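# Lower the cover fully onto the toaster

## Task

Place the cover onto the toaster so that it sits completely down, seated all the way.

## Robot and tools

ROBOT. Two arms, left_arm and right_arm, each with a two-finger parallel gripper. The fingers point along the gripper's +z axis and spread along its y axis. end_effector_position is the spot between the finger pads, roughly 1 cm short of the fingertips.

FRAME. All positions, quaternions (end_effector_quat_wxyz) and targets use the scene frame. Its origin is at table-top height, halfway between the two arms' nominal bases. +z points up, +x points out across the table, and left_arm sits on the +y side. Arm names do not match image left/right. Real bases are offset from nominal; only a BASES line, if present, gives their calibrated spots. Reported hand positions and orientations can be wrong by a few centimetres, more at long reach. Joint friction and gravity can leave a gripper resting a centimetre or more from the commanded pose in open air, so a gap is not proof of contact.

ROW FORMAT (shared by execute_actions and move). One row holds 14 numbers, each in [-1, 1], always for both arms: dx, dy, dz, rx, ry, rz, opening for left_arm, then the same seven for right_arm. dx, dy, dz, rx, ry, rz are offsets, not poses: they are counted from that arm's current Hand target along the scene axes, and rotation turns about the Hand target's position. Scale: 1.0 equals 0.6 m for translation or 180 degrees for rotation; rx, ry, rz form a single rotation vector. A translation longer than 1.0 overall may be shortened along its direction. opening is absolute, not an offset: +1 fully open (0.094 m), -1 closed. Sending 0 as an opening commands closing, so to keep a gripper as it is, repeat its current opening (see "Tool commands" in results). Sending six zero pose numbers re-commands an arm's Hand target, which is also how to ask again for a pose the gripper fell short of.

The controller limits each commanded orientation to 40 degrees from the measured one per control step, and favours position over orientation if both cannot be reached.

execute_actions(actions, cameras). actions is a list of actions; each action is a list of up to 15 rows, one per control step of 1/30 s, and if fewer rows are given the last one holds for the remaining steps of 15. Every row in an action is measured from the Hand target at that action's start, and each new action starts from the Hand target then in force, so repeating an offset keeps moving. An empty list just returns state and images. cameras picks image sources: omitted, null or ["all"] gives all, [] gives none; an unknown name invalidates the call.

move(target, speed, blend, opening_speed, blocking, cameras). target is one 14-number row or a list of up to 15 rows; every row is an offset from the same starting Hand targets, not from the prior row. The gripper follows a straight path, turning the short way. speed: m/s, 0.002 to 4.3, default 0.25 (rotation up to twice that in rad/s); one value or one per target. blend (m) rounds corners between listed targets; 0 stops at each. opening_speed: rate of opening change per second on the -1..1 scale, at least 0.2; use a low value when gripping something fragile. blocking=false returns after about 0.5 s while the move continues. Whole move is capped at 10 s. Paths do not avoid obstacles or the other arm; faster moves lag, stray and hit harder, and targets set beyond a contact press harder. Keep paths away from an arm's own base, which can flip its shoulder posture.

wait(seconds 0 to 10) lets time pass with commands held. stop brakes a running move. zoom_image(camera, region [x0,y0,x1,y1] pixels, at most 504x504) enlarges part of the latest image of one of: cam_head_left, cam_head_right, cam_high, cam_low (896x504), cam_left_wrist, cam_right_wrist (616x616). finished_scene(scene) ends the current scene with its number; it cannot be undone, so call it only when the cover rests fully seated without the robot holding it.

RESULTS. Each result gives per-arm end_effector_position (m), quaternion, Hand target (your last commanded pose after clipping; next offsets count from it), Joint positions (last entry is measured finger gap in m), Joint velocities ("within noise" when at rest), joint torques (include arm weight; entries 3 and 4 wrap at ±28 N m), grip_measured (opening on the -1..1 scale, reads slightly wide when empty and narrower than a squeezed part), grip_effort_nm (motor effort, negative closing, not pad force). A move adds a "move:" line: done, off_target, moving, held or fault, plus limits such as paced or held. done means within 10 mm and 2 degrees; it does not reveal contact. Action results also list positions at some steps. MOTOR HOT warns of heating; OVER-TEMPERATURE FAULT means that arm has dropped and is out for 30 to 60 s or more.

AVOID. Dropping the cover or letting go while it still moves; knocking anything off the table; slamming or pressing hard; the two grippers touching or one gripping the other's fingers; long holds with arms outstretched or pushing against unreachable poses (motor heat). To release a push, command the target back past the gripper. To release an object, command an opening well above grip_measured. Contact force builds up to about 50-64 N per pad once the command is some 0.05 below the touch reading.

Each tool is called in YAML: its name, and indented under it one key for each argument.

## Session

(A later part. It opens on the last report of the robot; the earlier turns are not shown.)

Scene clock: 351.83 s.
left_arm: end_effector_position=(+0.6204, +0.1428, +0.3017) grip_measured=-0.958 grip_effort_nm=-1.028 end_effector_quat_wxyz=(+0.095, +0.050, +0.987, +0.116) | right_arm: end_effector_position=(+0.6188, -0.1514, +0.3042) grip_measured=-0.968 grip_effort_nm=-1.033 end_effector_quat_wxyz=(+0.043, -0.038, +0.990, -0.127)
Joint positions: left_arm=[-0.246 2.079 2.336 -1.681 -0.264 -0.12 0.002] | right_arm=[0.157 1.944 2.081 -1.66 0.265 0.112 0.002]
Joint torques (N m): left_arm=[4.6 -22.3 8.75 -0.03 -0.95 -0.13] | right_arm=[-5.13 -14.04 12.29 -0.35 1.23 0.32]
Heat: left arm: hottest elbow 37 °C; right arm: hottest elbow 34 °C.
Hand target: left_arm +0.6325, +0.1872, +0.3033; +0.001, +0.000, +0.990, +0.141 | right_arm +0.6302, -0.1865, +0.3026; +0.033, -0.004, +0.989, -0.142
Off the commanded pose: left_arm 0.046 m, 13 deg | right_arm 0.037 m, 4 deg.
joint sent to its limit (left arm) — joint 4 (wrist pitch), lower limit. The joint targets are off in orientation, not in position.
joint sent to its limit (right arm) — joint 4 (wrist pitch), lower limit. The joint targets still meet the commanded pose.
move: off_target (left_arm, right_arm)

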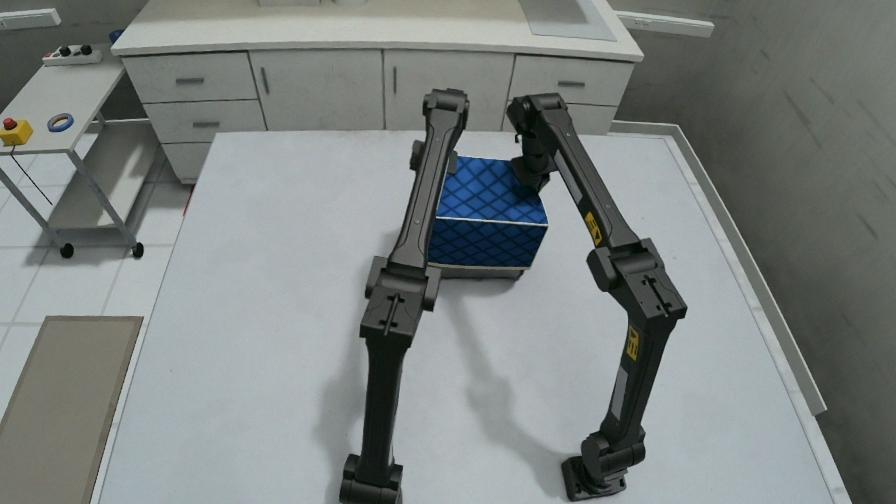

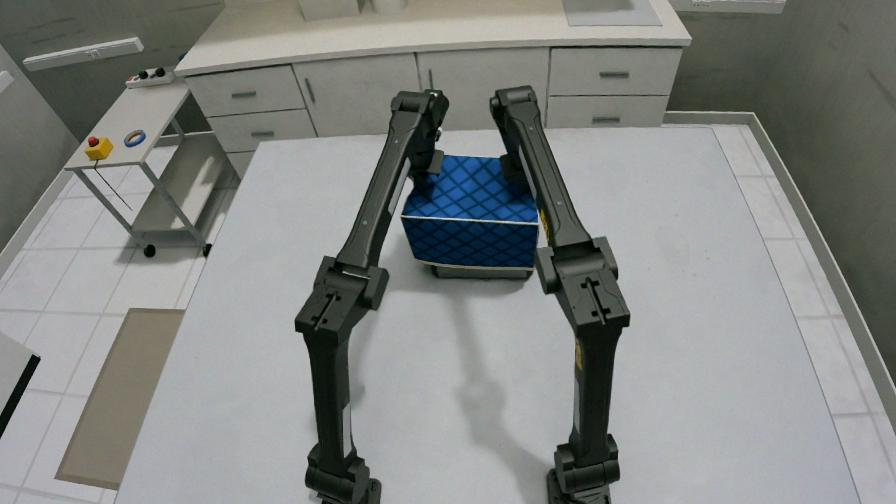

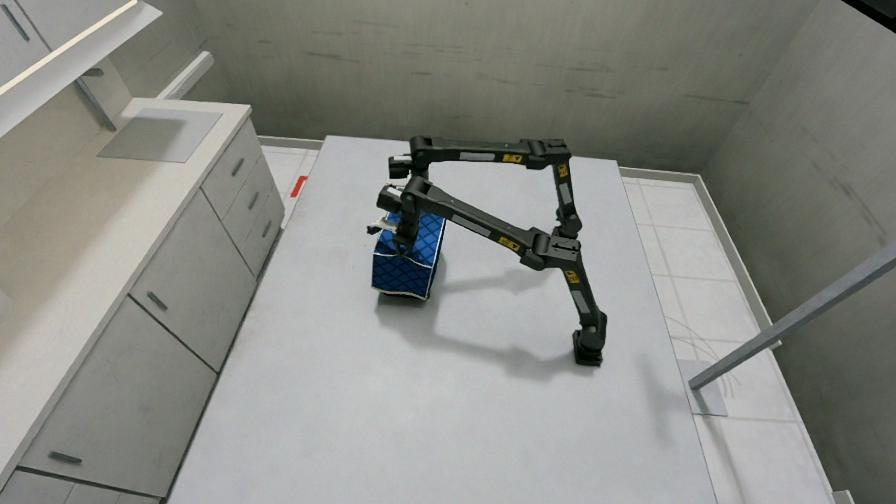

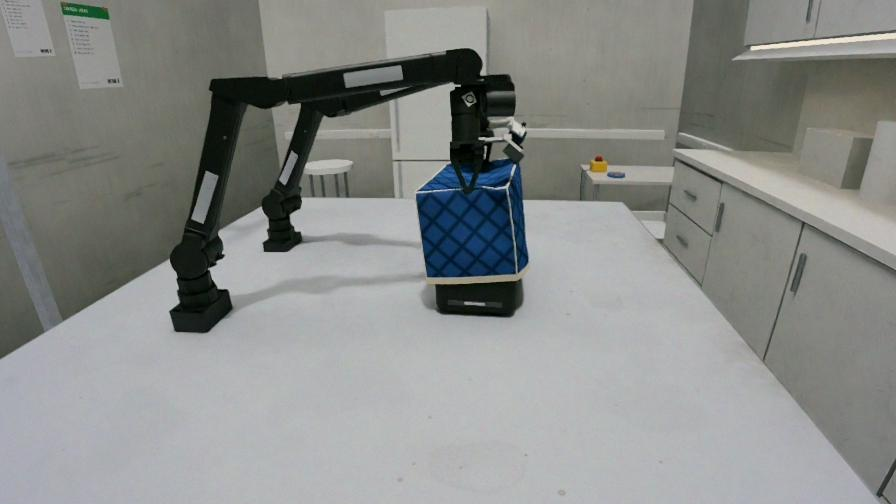

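move:
  target: [0.014,0,-0.095,0,0,0,-1,0.014,0,-0.102,0,0,0,-1]
  speed: 0.06
  cameras: ["cam_head_left","cam_head_right","cam_high","cam_low"]

zoom_image:
  camera: "cam_low"
  region: [330, 70, 610, 330]

Scene clock: 357.37 s.
left_arm: end_effector_position=(+0.6308, +0.1428, +0.2513) grip_measured=-0.958 grip_effort_nm=-1.038 end_effector_quat_wxyz=(+0.059, +0.043, +0.990, +0.122) | right_arm: end_effector_position=(+0.6340, -0.1510, +0.2629) grip_measured=-0.968 grip_effort_nm=-1.033 end_effector_quat_wxyz=(+0.053, -0.034, +0.990, -0.126)
Joint positions: left_arm=[-0.242 2.156 2.336 -1.681 -0.262 -0.141 0.002] | right_arm=[0.153 1.967 2.007 -1.544 0.265 0.113 0.002]
Joint torques (N m): left_arm=[4.6 -23.36 8.01 -0.17 -0.89 -0.1] | right_arm=[-4.89 -14.33 8.06 0.24 1.19 0.32]
Heat: left arm: hottest elbow 37 °C; right arm: hottest elbow 34 °C.
Hand target: left_arm +0.6409, +0.1872, +0.2464; +0.001, +0.000, +0.990, +0.141 | right_arm +0.6386, -0.1867, +0.2413; +0.032, -0.004, +0.989, -0.142
Off the commanded pose: left_arm 0.046 m, 9 deg | right_arm 0.042 m, 4 deg.
joint sent to its limit (left arm) — joint 4 (wrist pitch), lower limit. The joint targets are off in orientation, not in position.
move: off_target (left_arm, right_arm)

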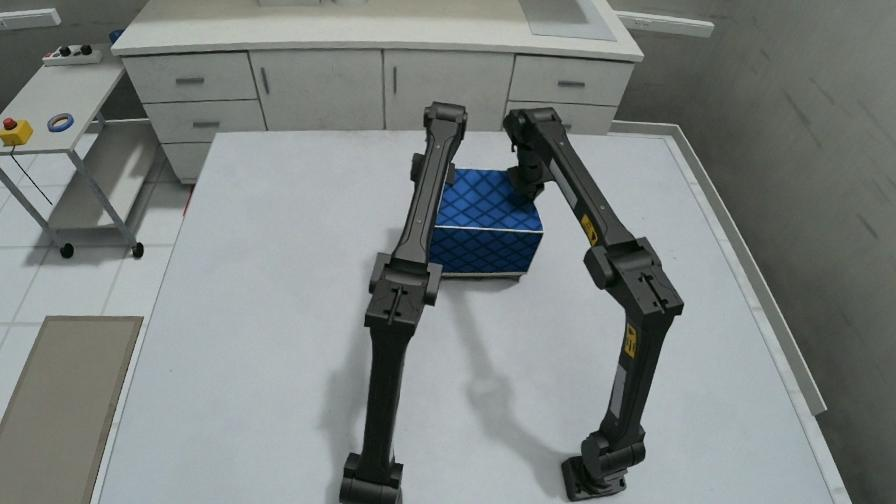

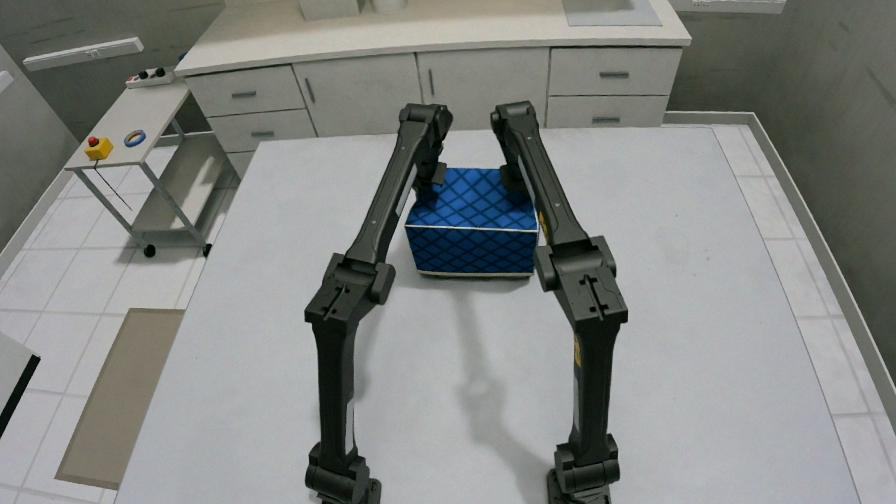

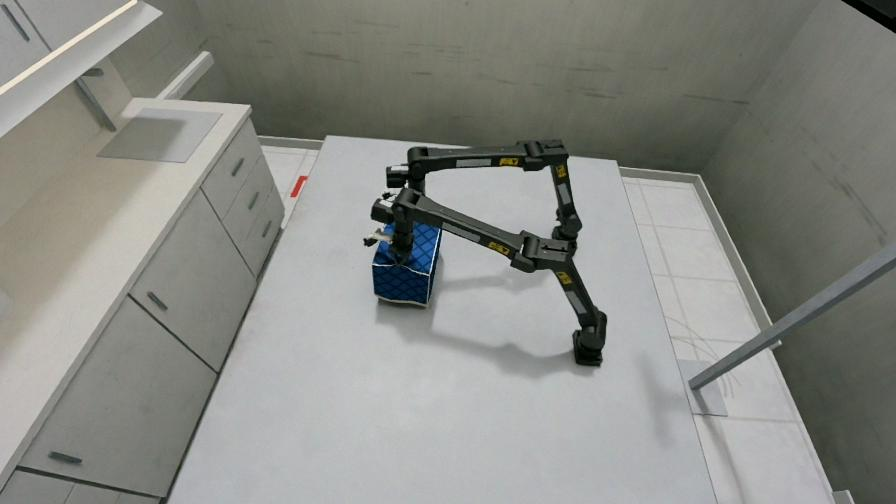

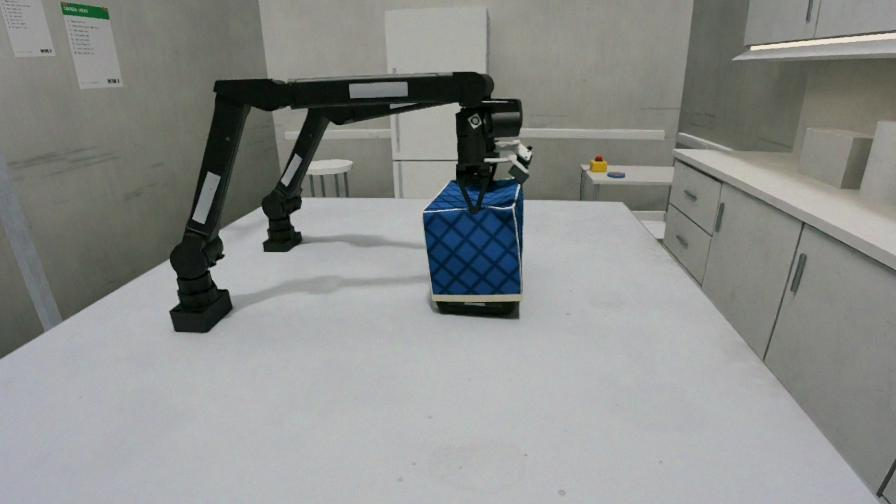

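Scaled by 1.800.

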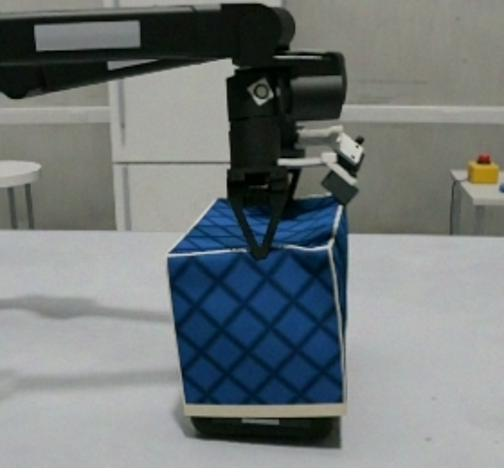

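move:
  target: [0.007,0,-0.045,0,0,0,-1,0.004,0,-0.045,0,0,0,-1]
  speed: 0.05
  cameras: ["cam_head_left","cam_head_right","cam_high","cam_low"]

zoom_image:
  camera: "cam_low"
  region: [330, 70, 610, 330]

Scene clock: 363.30 s.
left_arm: end_effector_position=(+0.6338, +0.1418, +0.2298) grip_measured=-0.958 grip_effort_nm=-1.028 end_effector_quat_wxyz=(+0.043, +0.040, +0.991, +0.124) | right_arm: end_effector_position=(+0.6369, -0.1516, +0.2422) grip_measured=-0.968 grip_effort_nm=-1.038 end_effector_quat_wxyz=(+0.057, -0.032, +0.990, -0.126)
Joint positions: left_arm=[-0.242 2.188 2.336 -1.681 -0.26 -0.151 0.002] | right_arm=[0.152 1.968 1.954 -1.481 0.267 0.113 0.002]
Joint torques (N m): left_arm=[4.48 -22.36 8.05 -0.23 -0.94 -0.11] | right_arm=[-4.89 -13.8 7.77 0.36 1.14 0.32]
Heat: left arm: hottest elbow 37 °C; right arm: hottest shoulder 33 °C.
Hand target: left_arm +0.6451, +0.1872, +0.2195; +0.001, +0.000, +0.990, +0.141 | right_arm +0.6410, -0.1867, +0.2143; +0.032, -0.004, +0.989, -0.142
Off the commanded pose: left_arm 0.048 m, 7 deg | right_arm 0.045 m, 5 deg.
joint sent to its limit (left arm) — joint 4 (wrist pitch), lower limit. The joint targets are off in orientation, not in position.
move: off_target (left_arm, right_arm)

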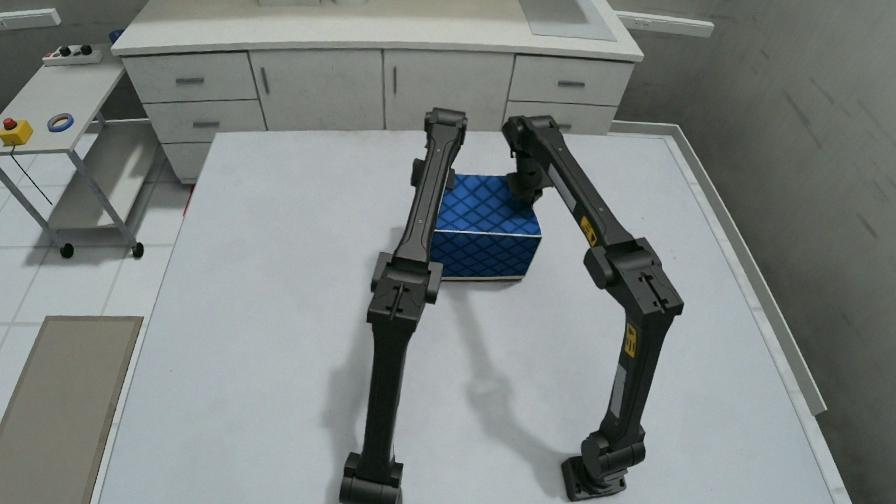

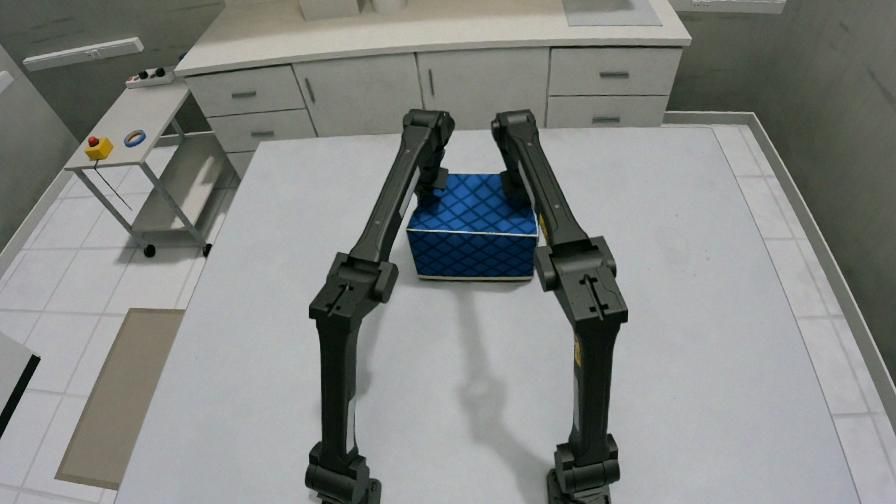

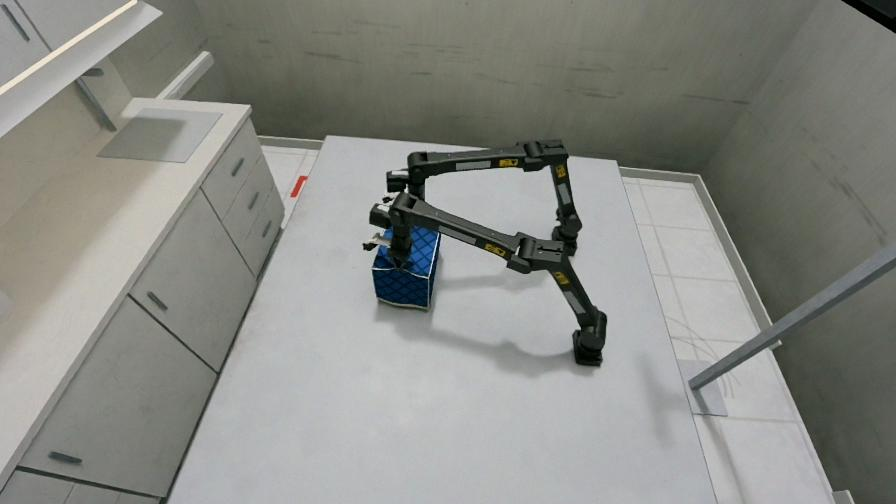

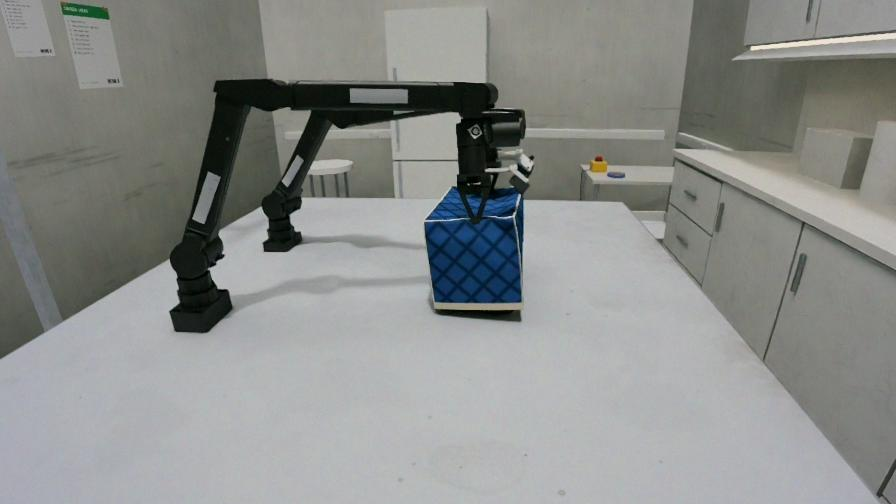

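Scaled by 1.800.

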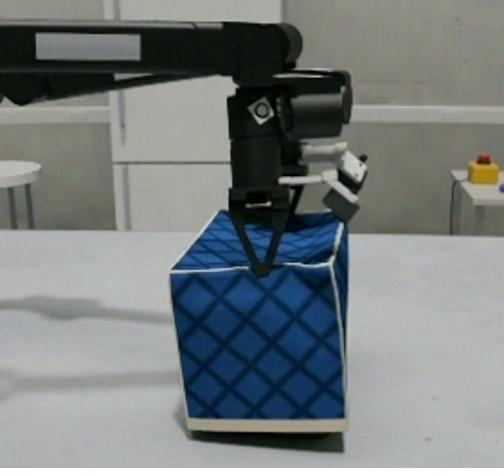

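One centimetre or so remains; lowering slightly more, then releasing.

move:
  target: [0.002,0,-0.04,0,0,0,-1,0.002,0,-0.05,0,0,0,-1]
  speed: 0.04
  cameras: []

move:
  target: [0,-0.04,0.01,0,0,0,-0.5,0,0.04,0.01,0,0,0,-0.5]
  opening_speed: 0.5
  speed: 0.05

zoom_image:
  camera: "cam_low"
  region: [330, 70, 610, 330]

Scene clock: 369.87 s.
left_arm: end_effector_position=(+0.6345, +0.1410, +0.2228) grip_measured=-0.958 grip_effort_nm=-1.018 end_effector_quat_wxyz=(+0.039, +0.037, +0.991, +0.123) | right_arm: end_effector_position=(+0.6379, -0.1521, +0.2351) grip_measured=-0.968 grip_effort_nm=-1.038 end_effector_quat_wxyz=(+0.068, -0.031, +0.989, -0.126)
Joint positions: left_arm=[-0.242 2.198 2.336 -1.681 -0.257 -0.16 0.002] | right_arm=[0.152 1.955 1.914 -1.431 0.271 0.113 0.002]
Joint torques (N m): left_arm=[4.66 -21.19 7.6 -0.17 -1.02 -0.11] | right_arm=[-4.84 -12.34 5.57 1.09 0.95 0.32]
Heat: left arm: hottest elbow 37 °C; right arm: hottest shoulder 34 °C.
Hand target: left_arm +0.6463, +0.1872, +0.1955; +0.001, +0.000, +0.990, +0.141 | right_arm +0.6421, -0.1866, +0.1841; +0.032, -0.004, +0.989, -0.142
Off the commanded pose: left_arm 0.055 m, 6 deg | right_arm 0.062 m, 5 deg.
joint sent to its limit (left arm) — joint 4 (wrist pitch), lower limit. The joint targets still meet the commanded pose.
move: off_target (left_arm, right_arm)

Scene clock: 371.20 s.
left_arm: end_effector_position=(+0.6391, +0.1571, +0.2072) grip_measured=-0.503 grip_effort_nm=0.110 end_effector_quat_wxyz=(+0.029, +0.014, +0.990, +0.137) | right_arm: end_effector_position=(+0.6384, -0.1575, +0.2320) grip_measured=-0.503 grip_effort_nm=0.105 end_effector_quat_wxyz=(+0.068, -0.012, +0.988, -0.139)
Joint positions: left_arm=[-0.223 2.224 2.336 -1.681 -0.28 -0.19 0.023] | right_arm=[0.15 1.962 1.912 -1.433 0.298 0.149 0.023]
Joint torques (N m): left_arm=[0.62 -22.89 9.33 -0.27 -0.15 -0.1] | right_arm=[-1.85 -11.81 9.09 0.09 0.03 0.34]
Heat: left arm: hottest elbow 37 °C; right arm: hottest shoulder 34 °C.
Hand target: left_arm +0.6463, +0.1634, +0.2015; +0.001, +0.000, +0.990, +0.141 | right_arm +0.6422, -0.1625, +0.1903; +0.032, -0.004, +0.989, -0.142
Off the commanded pose: left_arm 0.011 m, 4 deg | right_arm 0.042 m, 4 deg.
joint sent to its limit (left arm) — joint 4 (wrist pitch), lower limit. The joint targets are off in orientation, not in position.
move: off_target (left_arm, right_arm)

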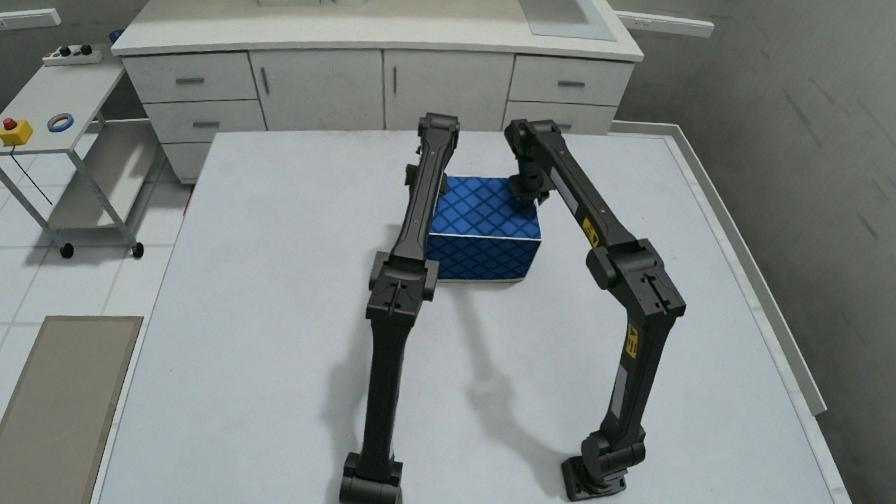

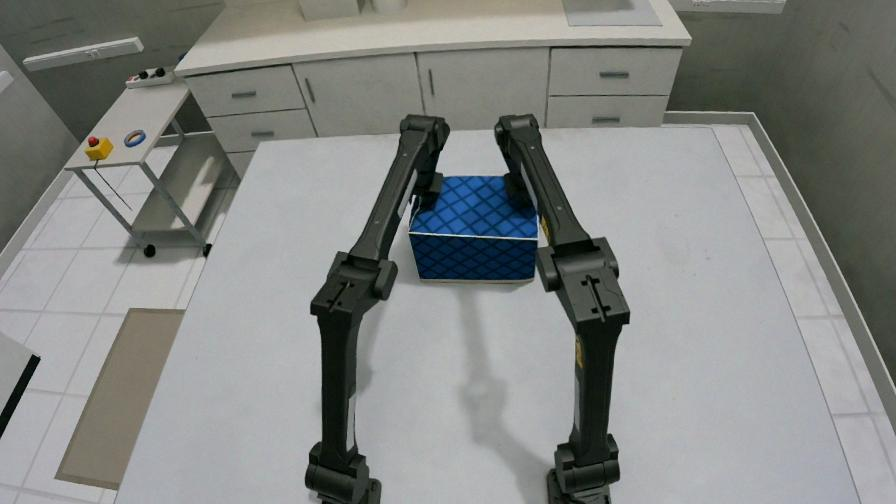

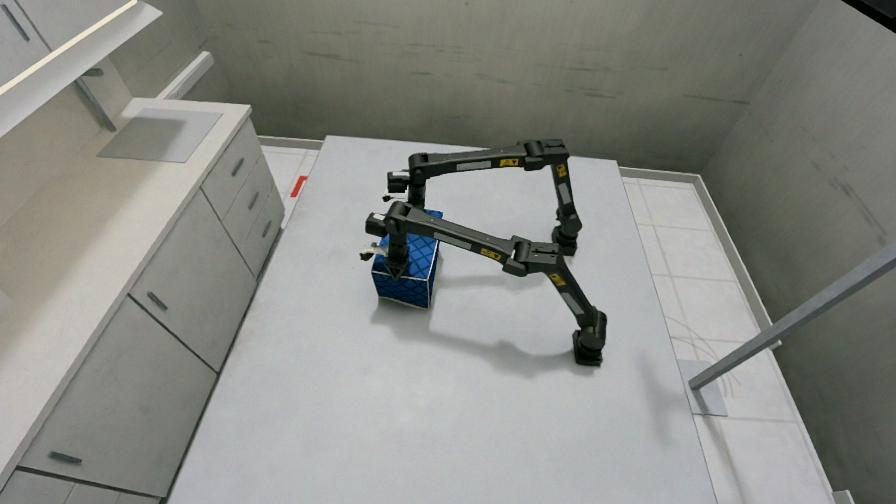

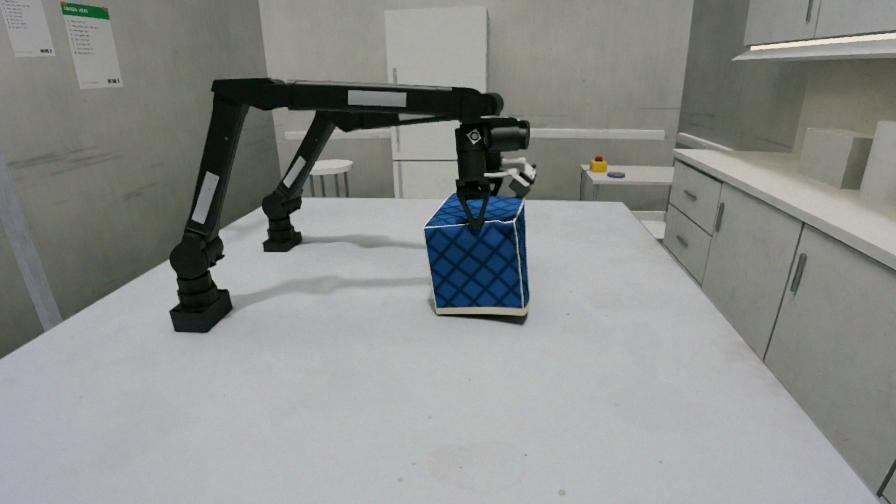

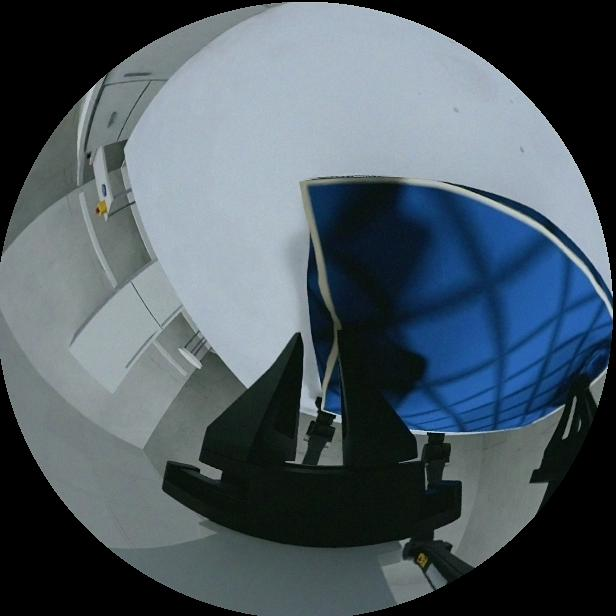

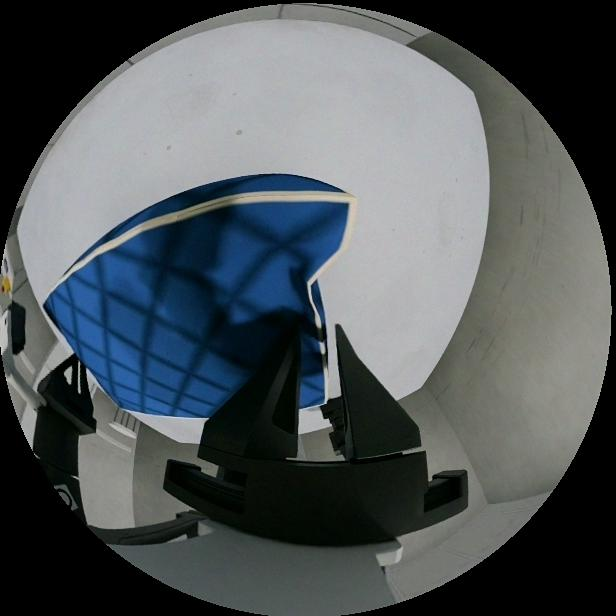

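Scaled by 1.800.

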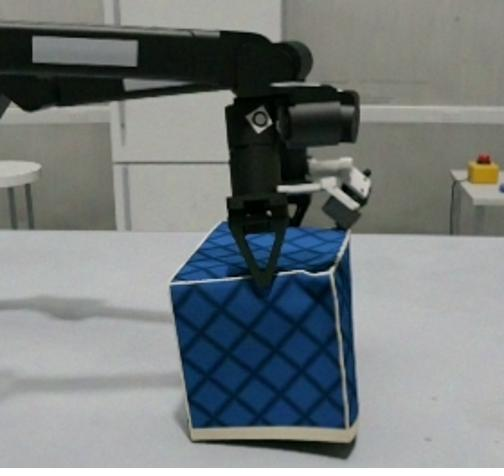

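move:
  target: [0,0,0.2,0,0,0,-0.5,0,0,0.22,0,0,0,-0.5]
  speed: 0.12

zoom_image:
  camera: "cam_low"
  region: [370, 170, 580, 340]

zoom_image:
  camera: "cam_head_right"
  region: [380, 150, 570, 310]

Scene clock: 376.70 s.
left_arm: end_effector_position=(+0.6427, +0.1576, +0.2916) grip_measured=-0.502 grip_effort_nm=0.090 end_effector_quat_wxyz=(+0.103, +0.020, +0.986, +0.126) | right_arm: end_effector_position=(+0.6324, -0.1583, +0.2964) grip_measured=-0.502 grip_effort_nm=0.095 end_effector_quat_wxyz=(+0.043, -0.015, +0.989, -0.142)
Joint positions: left_arm=[-0.223 2.141 2.409 -1.681 -0.288 -0.155 0.023] | right_arm=[0.15 1.99 2.128 -1.671 0.296 0.151 0.023]
Joint torques (N m): left_arm=[0.5 -25.7 10.35 -0.12 -0.32 0.12] | right_arm=[-1.79 -16.79 14.31 -0.02 0.22 0.08]
Heat: left arm: hottest elbow 38 °C; right arm: hottest shoulder 34 °C.
Hand target: left_arm +0.6463, +0.1634, +0.3215; +0.001, +0.000, +0.990, +0.141 | right_arm +0.6422, -0.1625, +0.3223; +0.032, -0.004, +0.989, -0.142
Off the commanded pose: left_arm 0.031 m, 12 deg | right_arm 0.028 m, 2 deg.
joint sent to its limit (left arm) — joint 4 (wrist pitch), lower limit. The joint targets are off in orientation, not in position.
joint sent to its limit (right arm) — joint 4 (wrist pitch), lower limit. The joint targets are off in orientation, not in position.
move: off_target (left_arm, right_arm)

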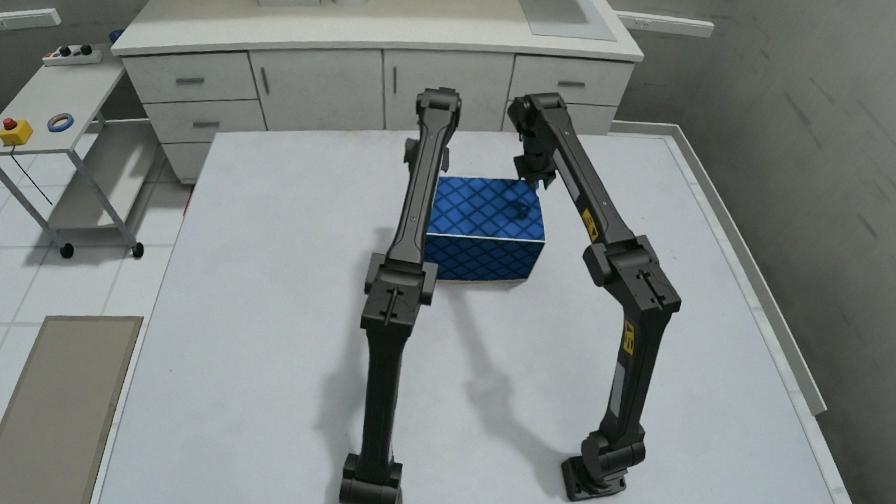

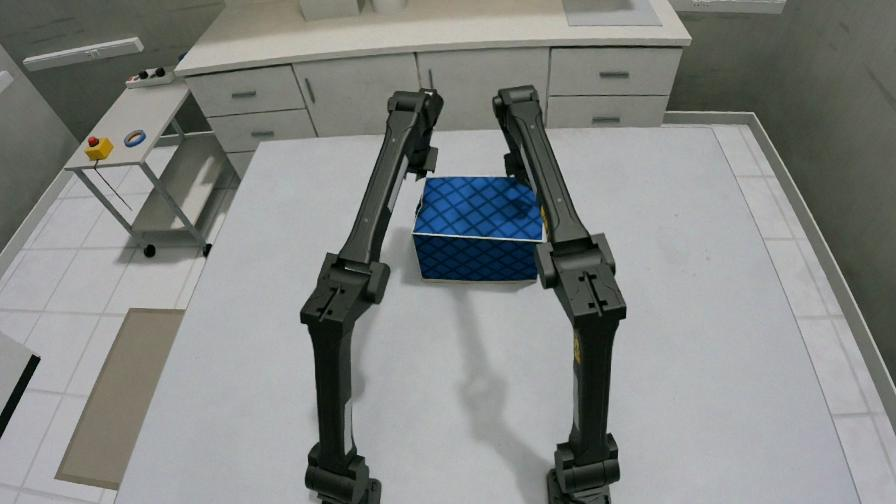

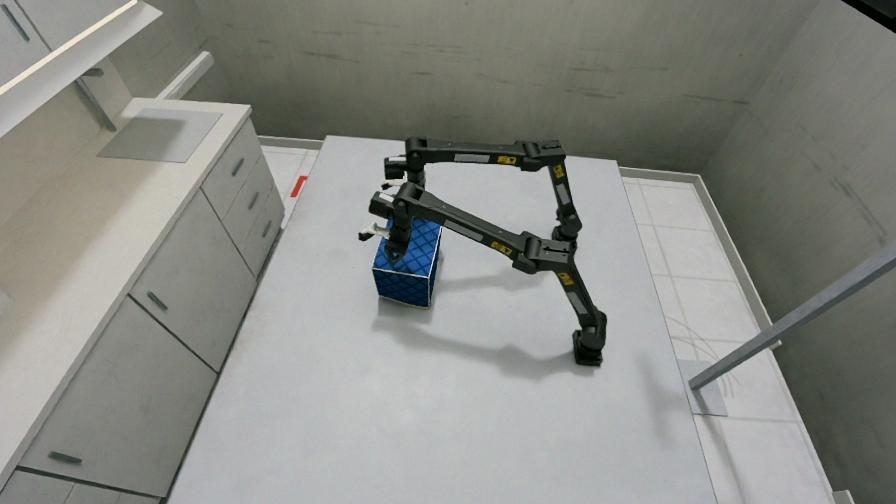

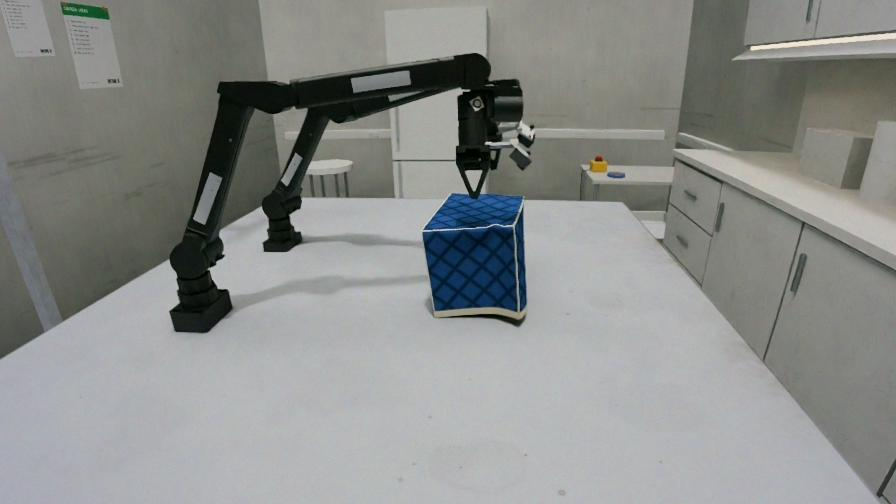

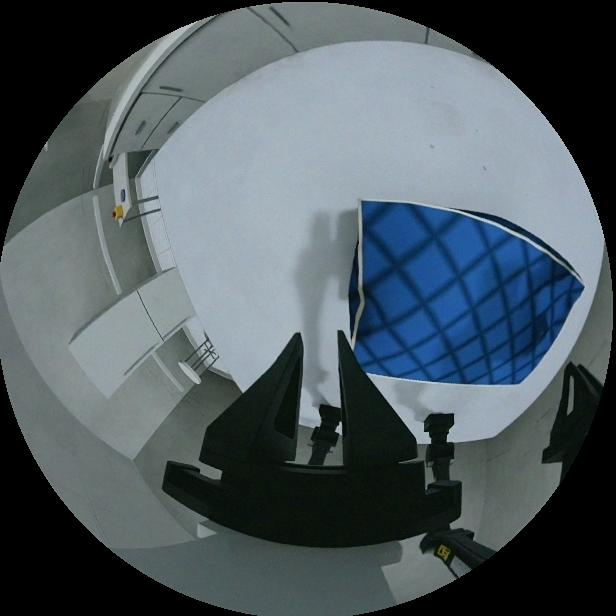

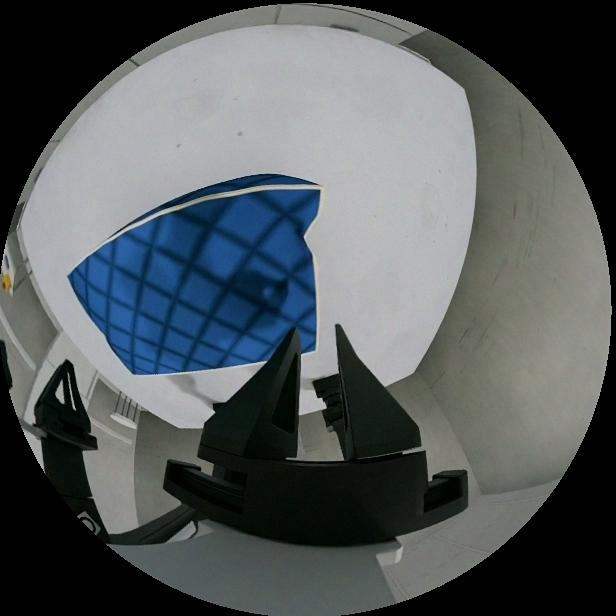

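Scaled by 2.400.

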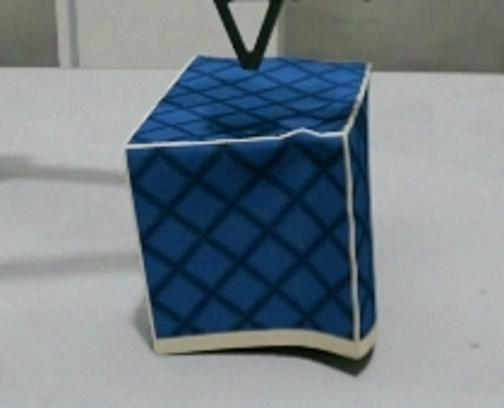

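Scaled by 2.653.

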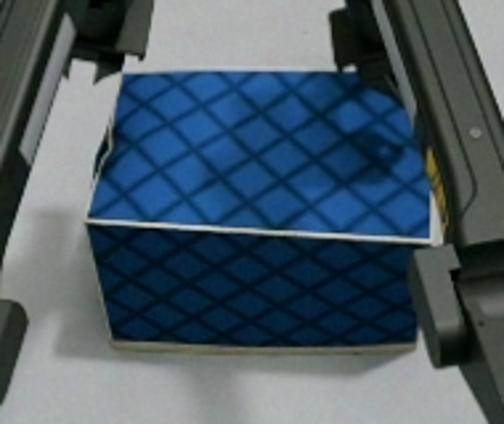

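move:
  target:
    - [0,-0.05,0,0,0,0,-1,0.03,0.065,0,0,0,0,-1]
    - [0,-0.05,-0.13,0,0,0,-1,0.03,0.065,-0.13,0,0,0,-1]
    - [0,-0.05,-0.21,0,0,0,-1,0.03,0.065,-0.21,0,0,0,-1]
  speed: [0.1,0.1,0.04]

zoom_image:
  camera: "cam_low"
  region: [370, 170, 580, 340]

zoom_image:
  camera: "cam_high"
  region: [320, 150, 510, 330]

Scene clock: 386.53 s.
left_arm: end_effector_position=(+0.6469, +0.1408, +0.2107) grip_measured=-0.988 grip_effort_nm=-0.628 end_effector_quat_wxyz=(+0.046, +0.003, +0.990, +0.134) | right_arm: end_effector_position=(+0.6613, -0.1311, +0.2304) grip_measured=-0.996 grip_effort_nm=-0.222 end_effector_quat_wxyz=(+0.052, -0.003, +0.989, -0.140)
Joint positions: left_arm=[-0.244 2.245 2.382 -1.681 -0.283 -0.23 0.001] | right_arm=[0.183 2.079 2.098 -1.547 0.296 0.206 0]
Joint torques (N m): left_arm=[-0.91 -23.24 7.3 -0.29 -0.06 -0.08] | right_arm=[-0.15 -15.5 6.42 0.91 0.12 0.32]
Heat: left arm: hottest elbow 38 °C; right arm: hottest shoulder 34 °C.
Hand target: left_arm +0.6464, +0.1334, +0.1954; +0.001, +0.000, +0.990, +0.141 | right_arm +0.6602, -0.1235, +0.1964; +0.032, -0.004, +0.989, -0.142
Off the commanded pose: left_arm 0.017 m, 5 deg | right_arm 0.035 m, 2 deg.
joint sent to its limit (left arm) — joint 4 (wrist pitch), lower limit. The joint targets are off in orientation, not in position.
move: off_target (left_arm, right_arm)

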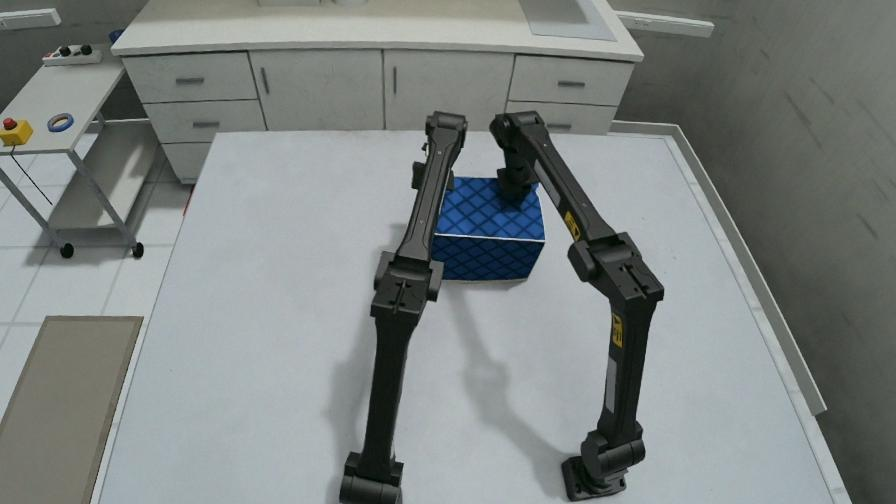

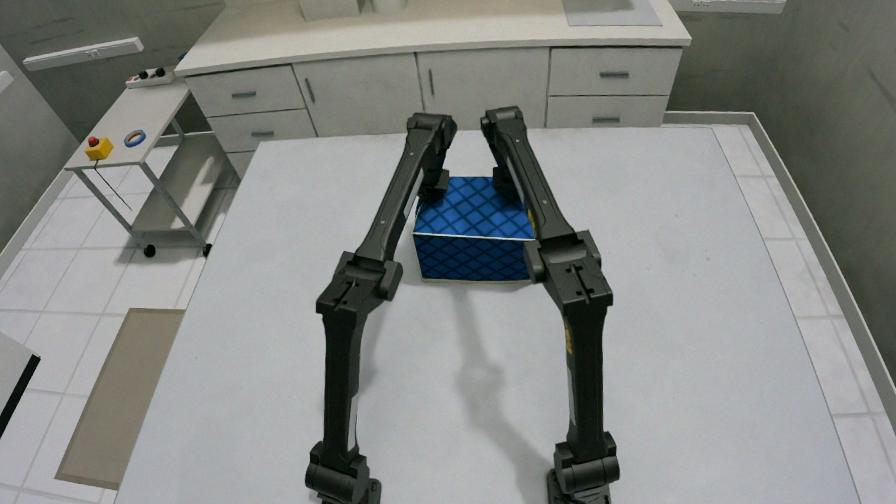

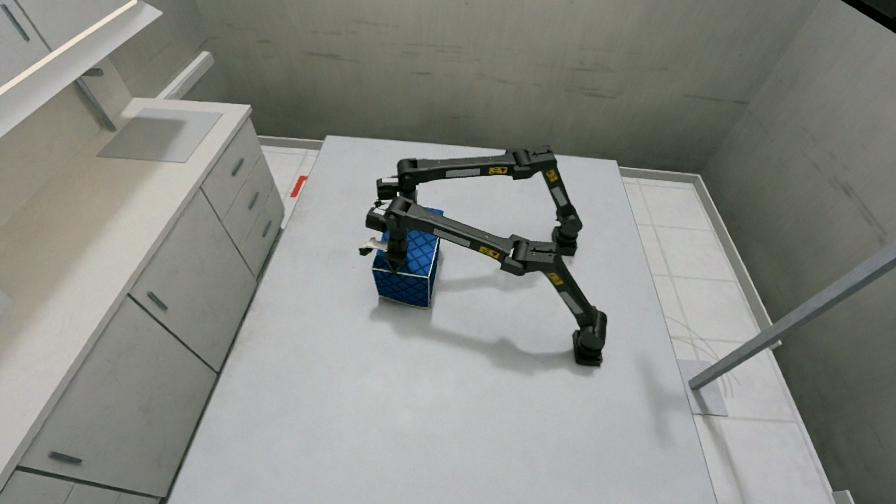

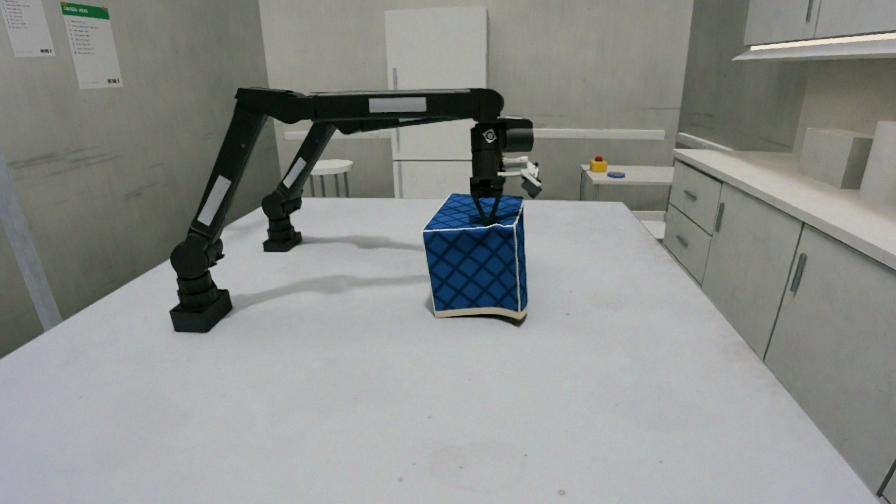

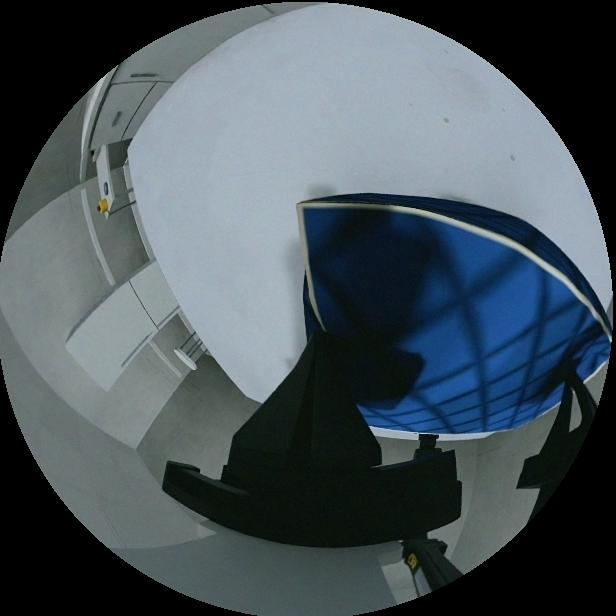

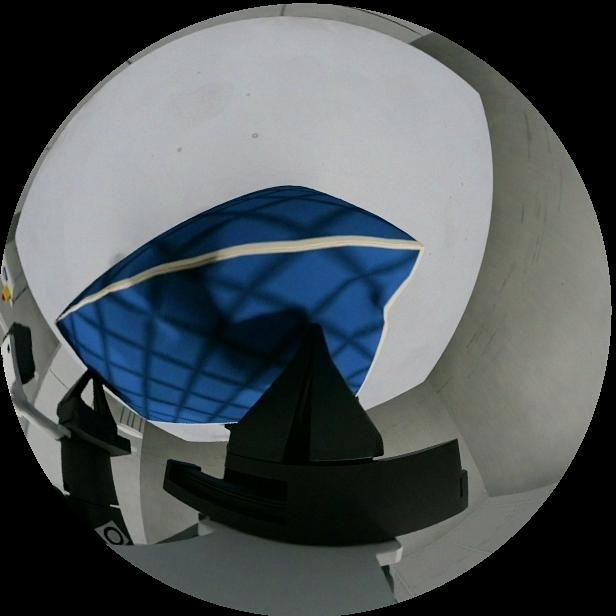

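Scaled by 2.400.

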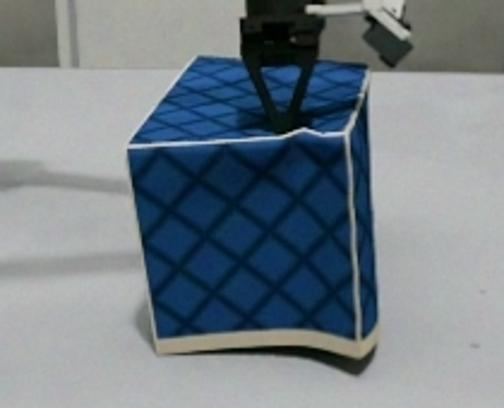

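Scaled by 2.653.

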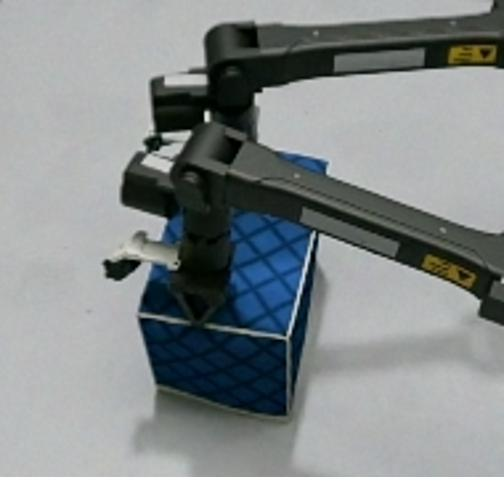

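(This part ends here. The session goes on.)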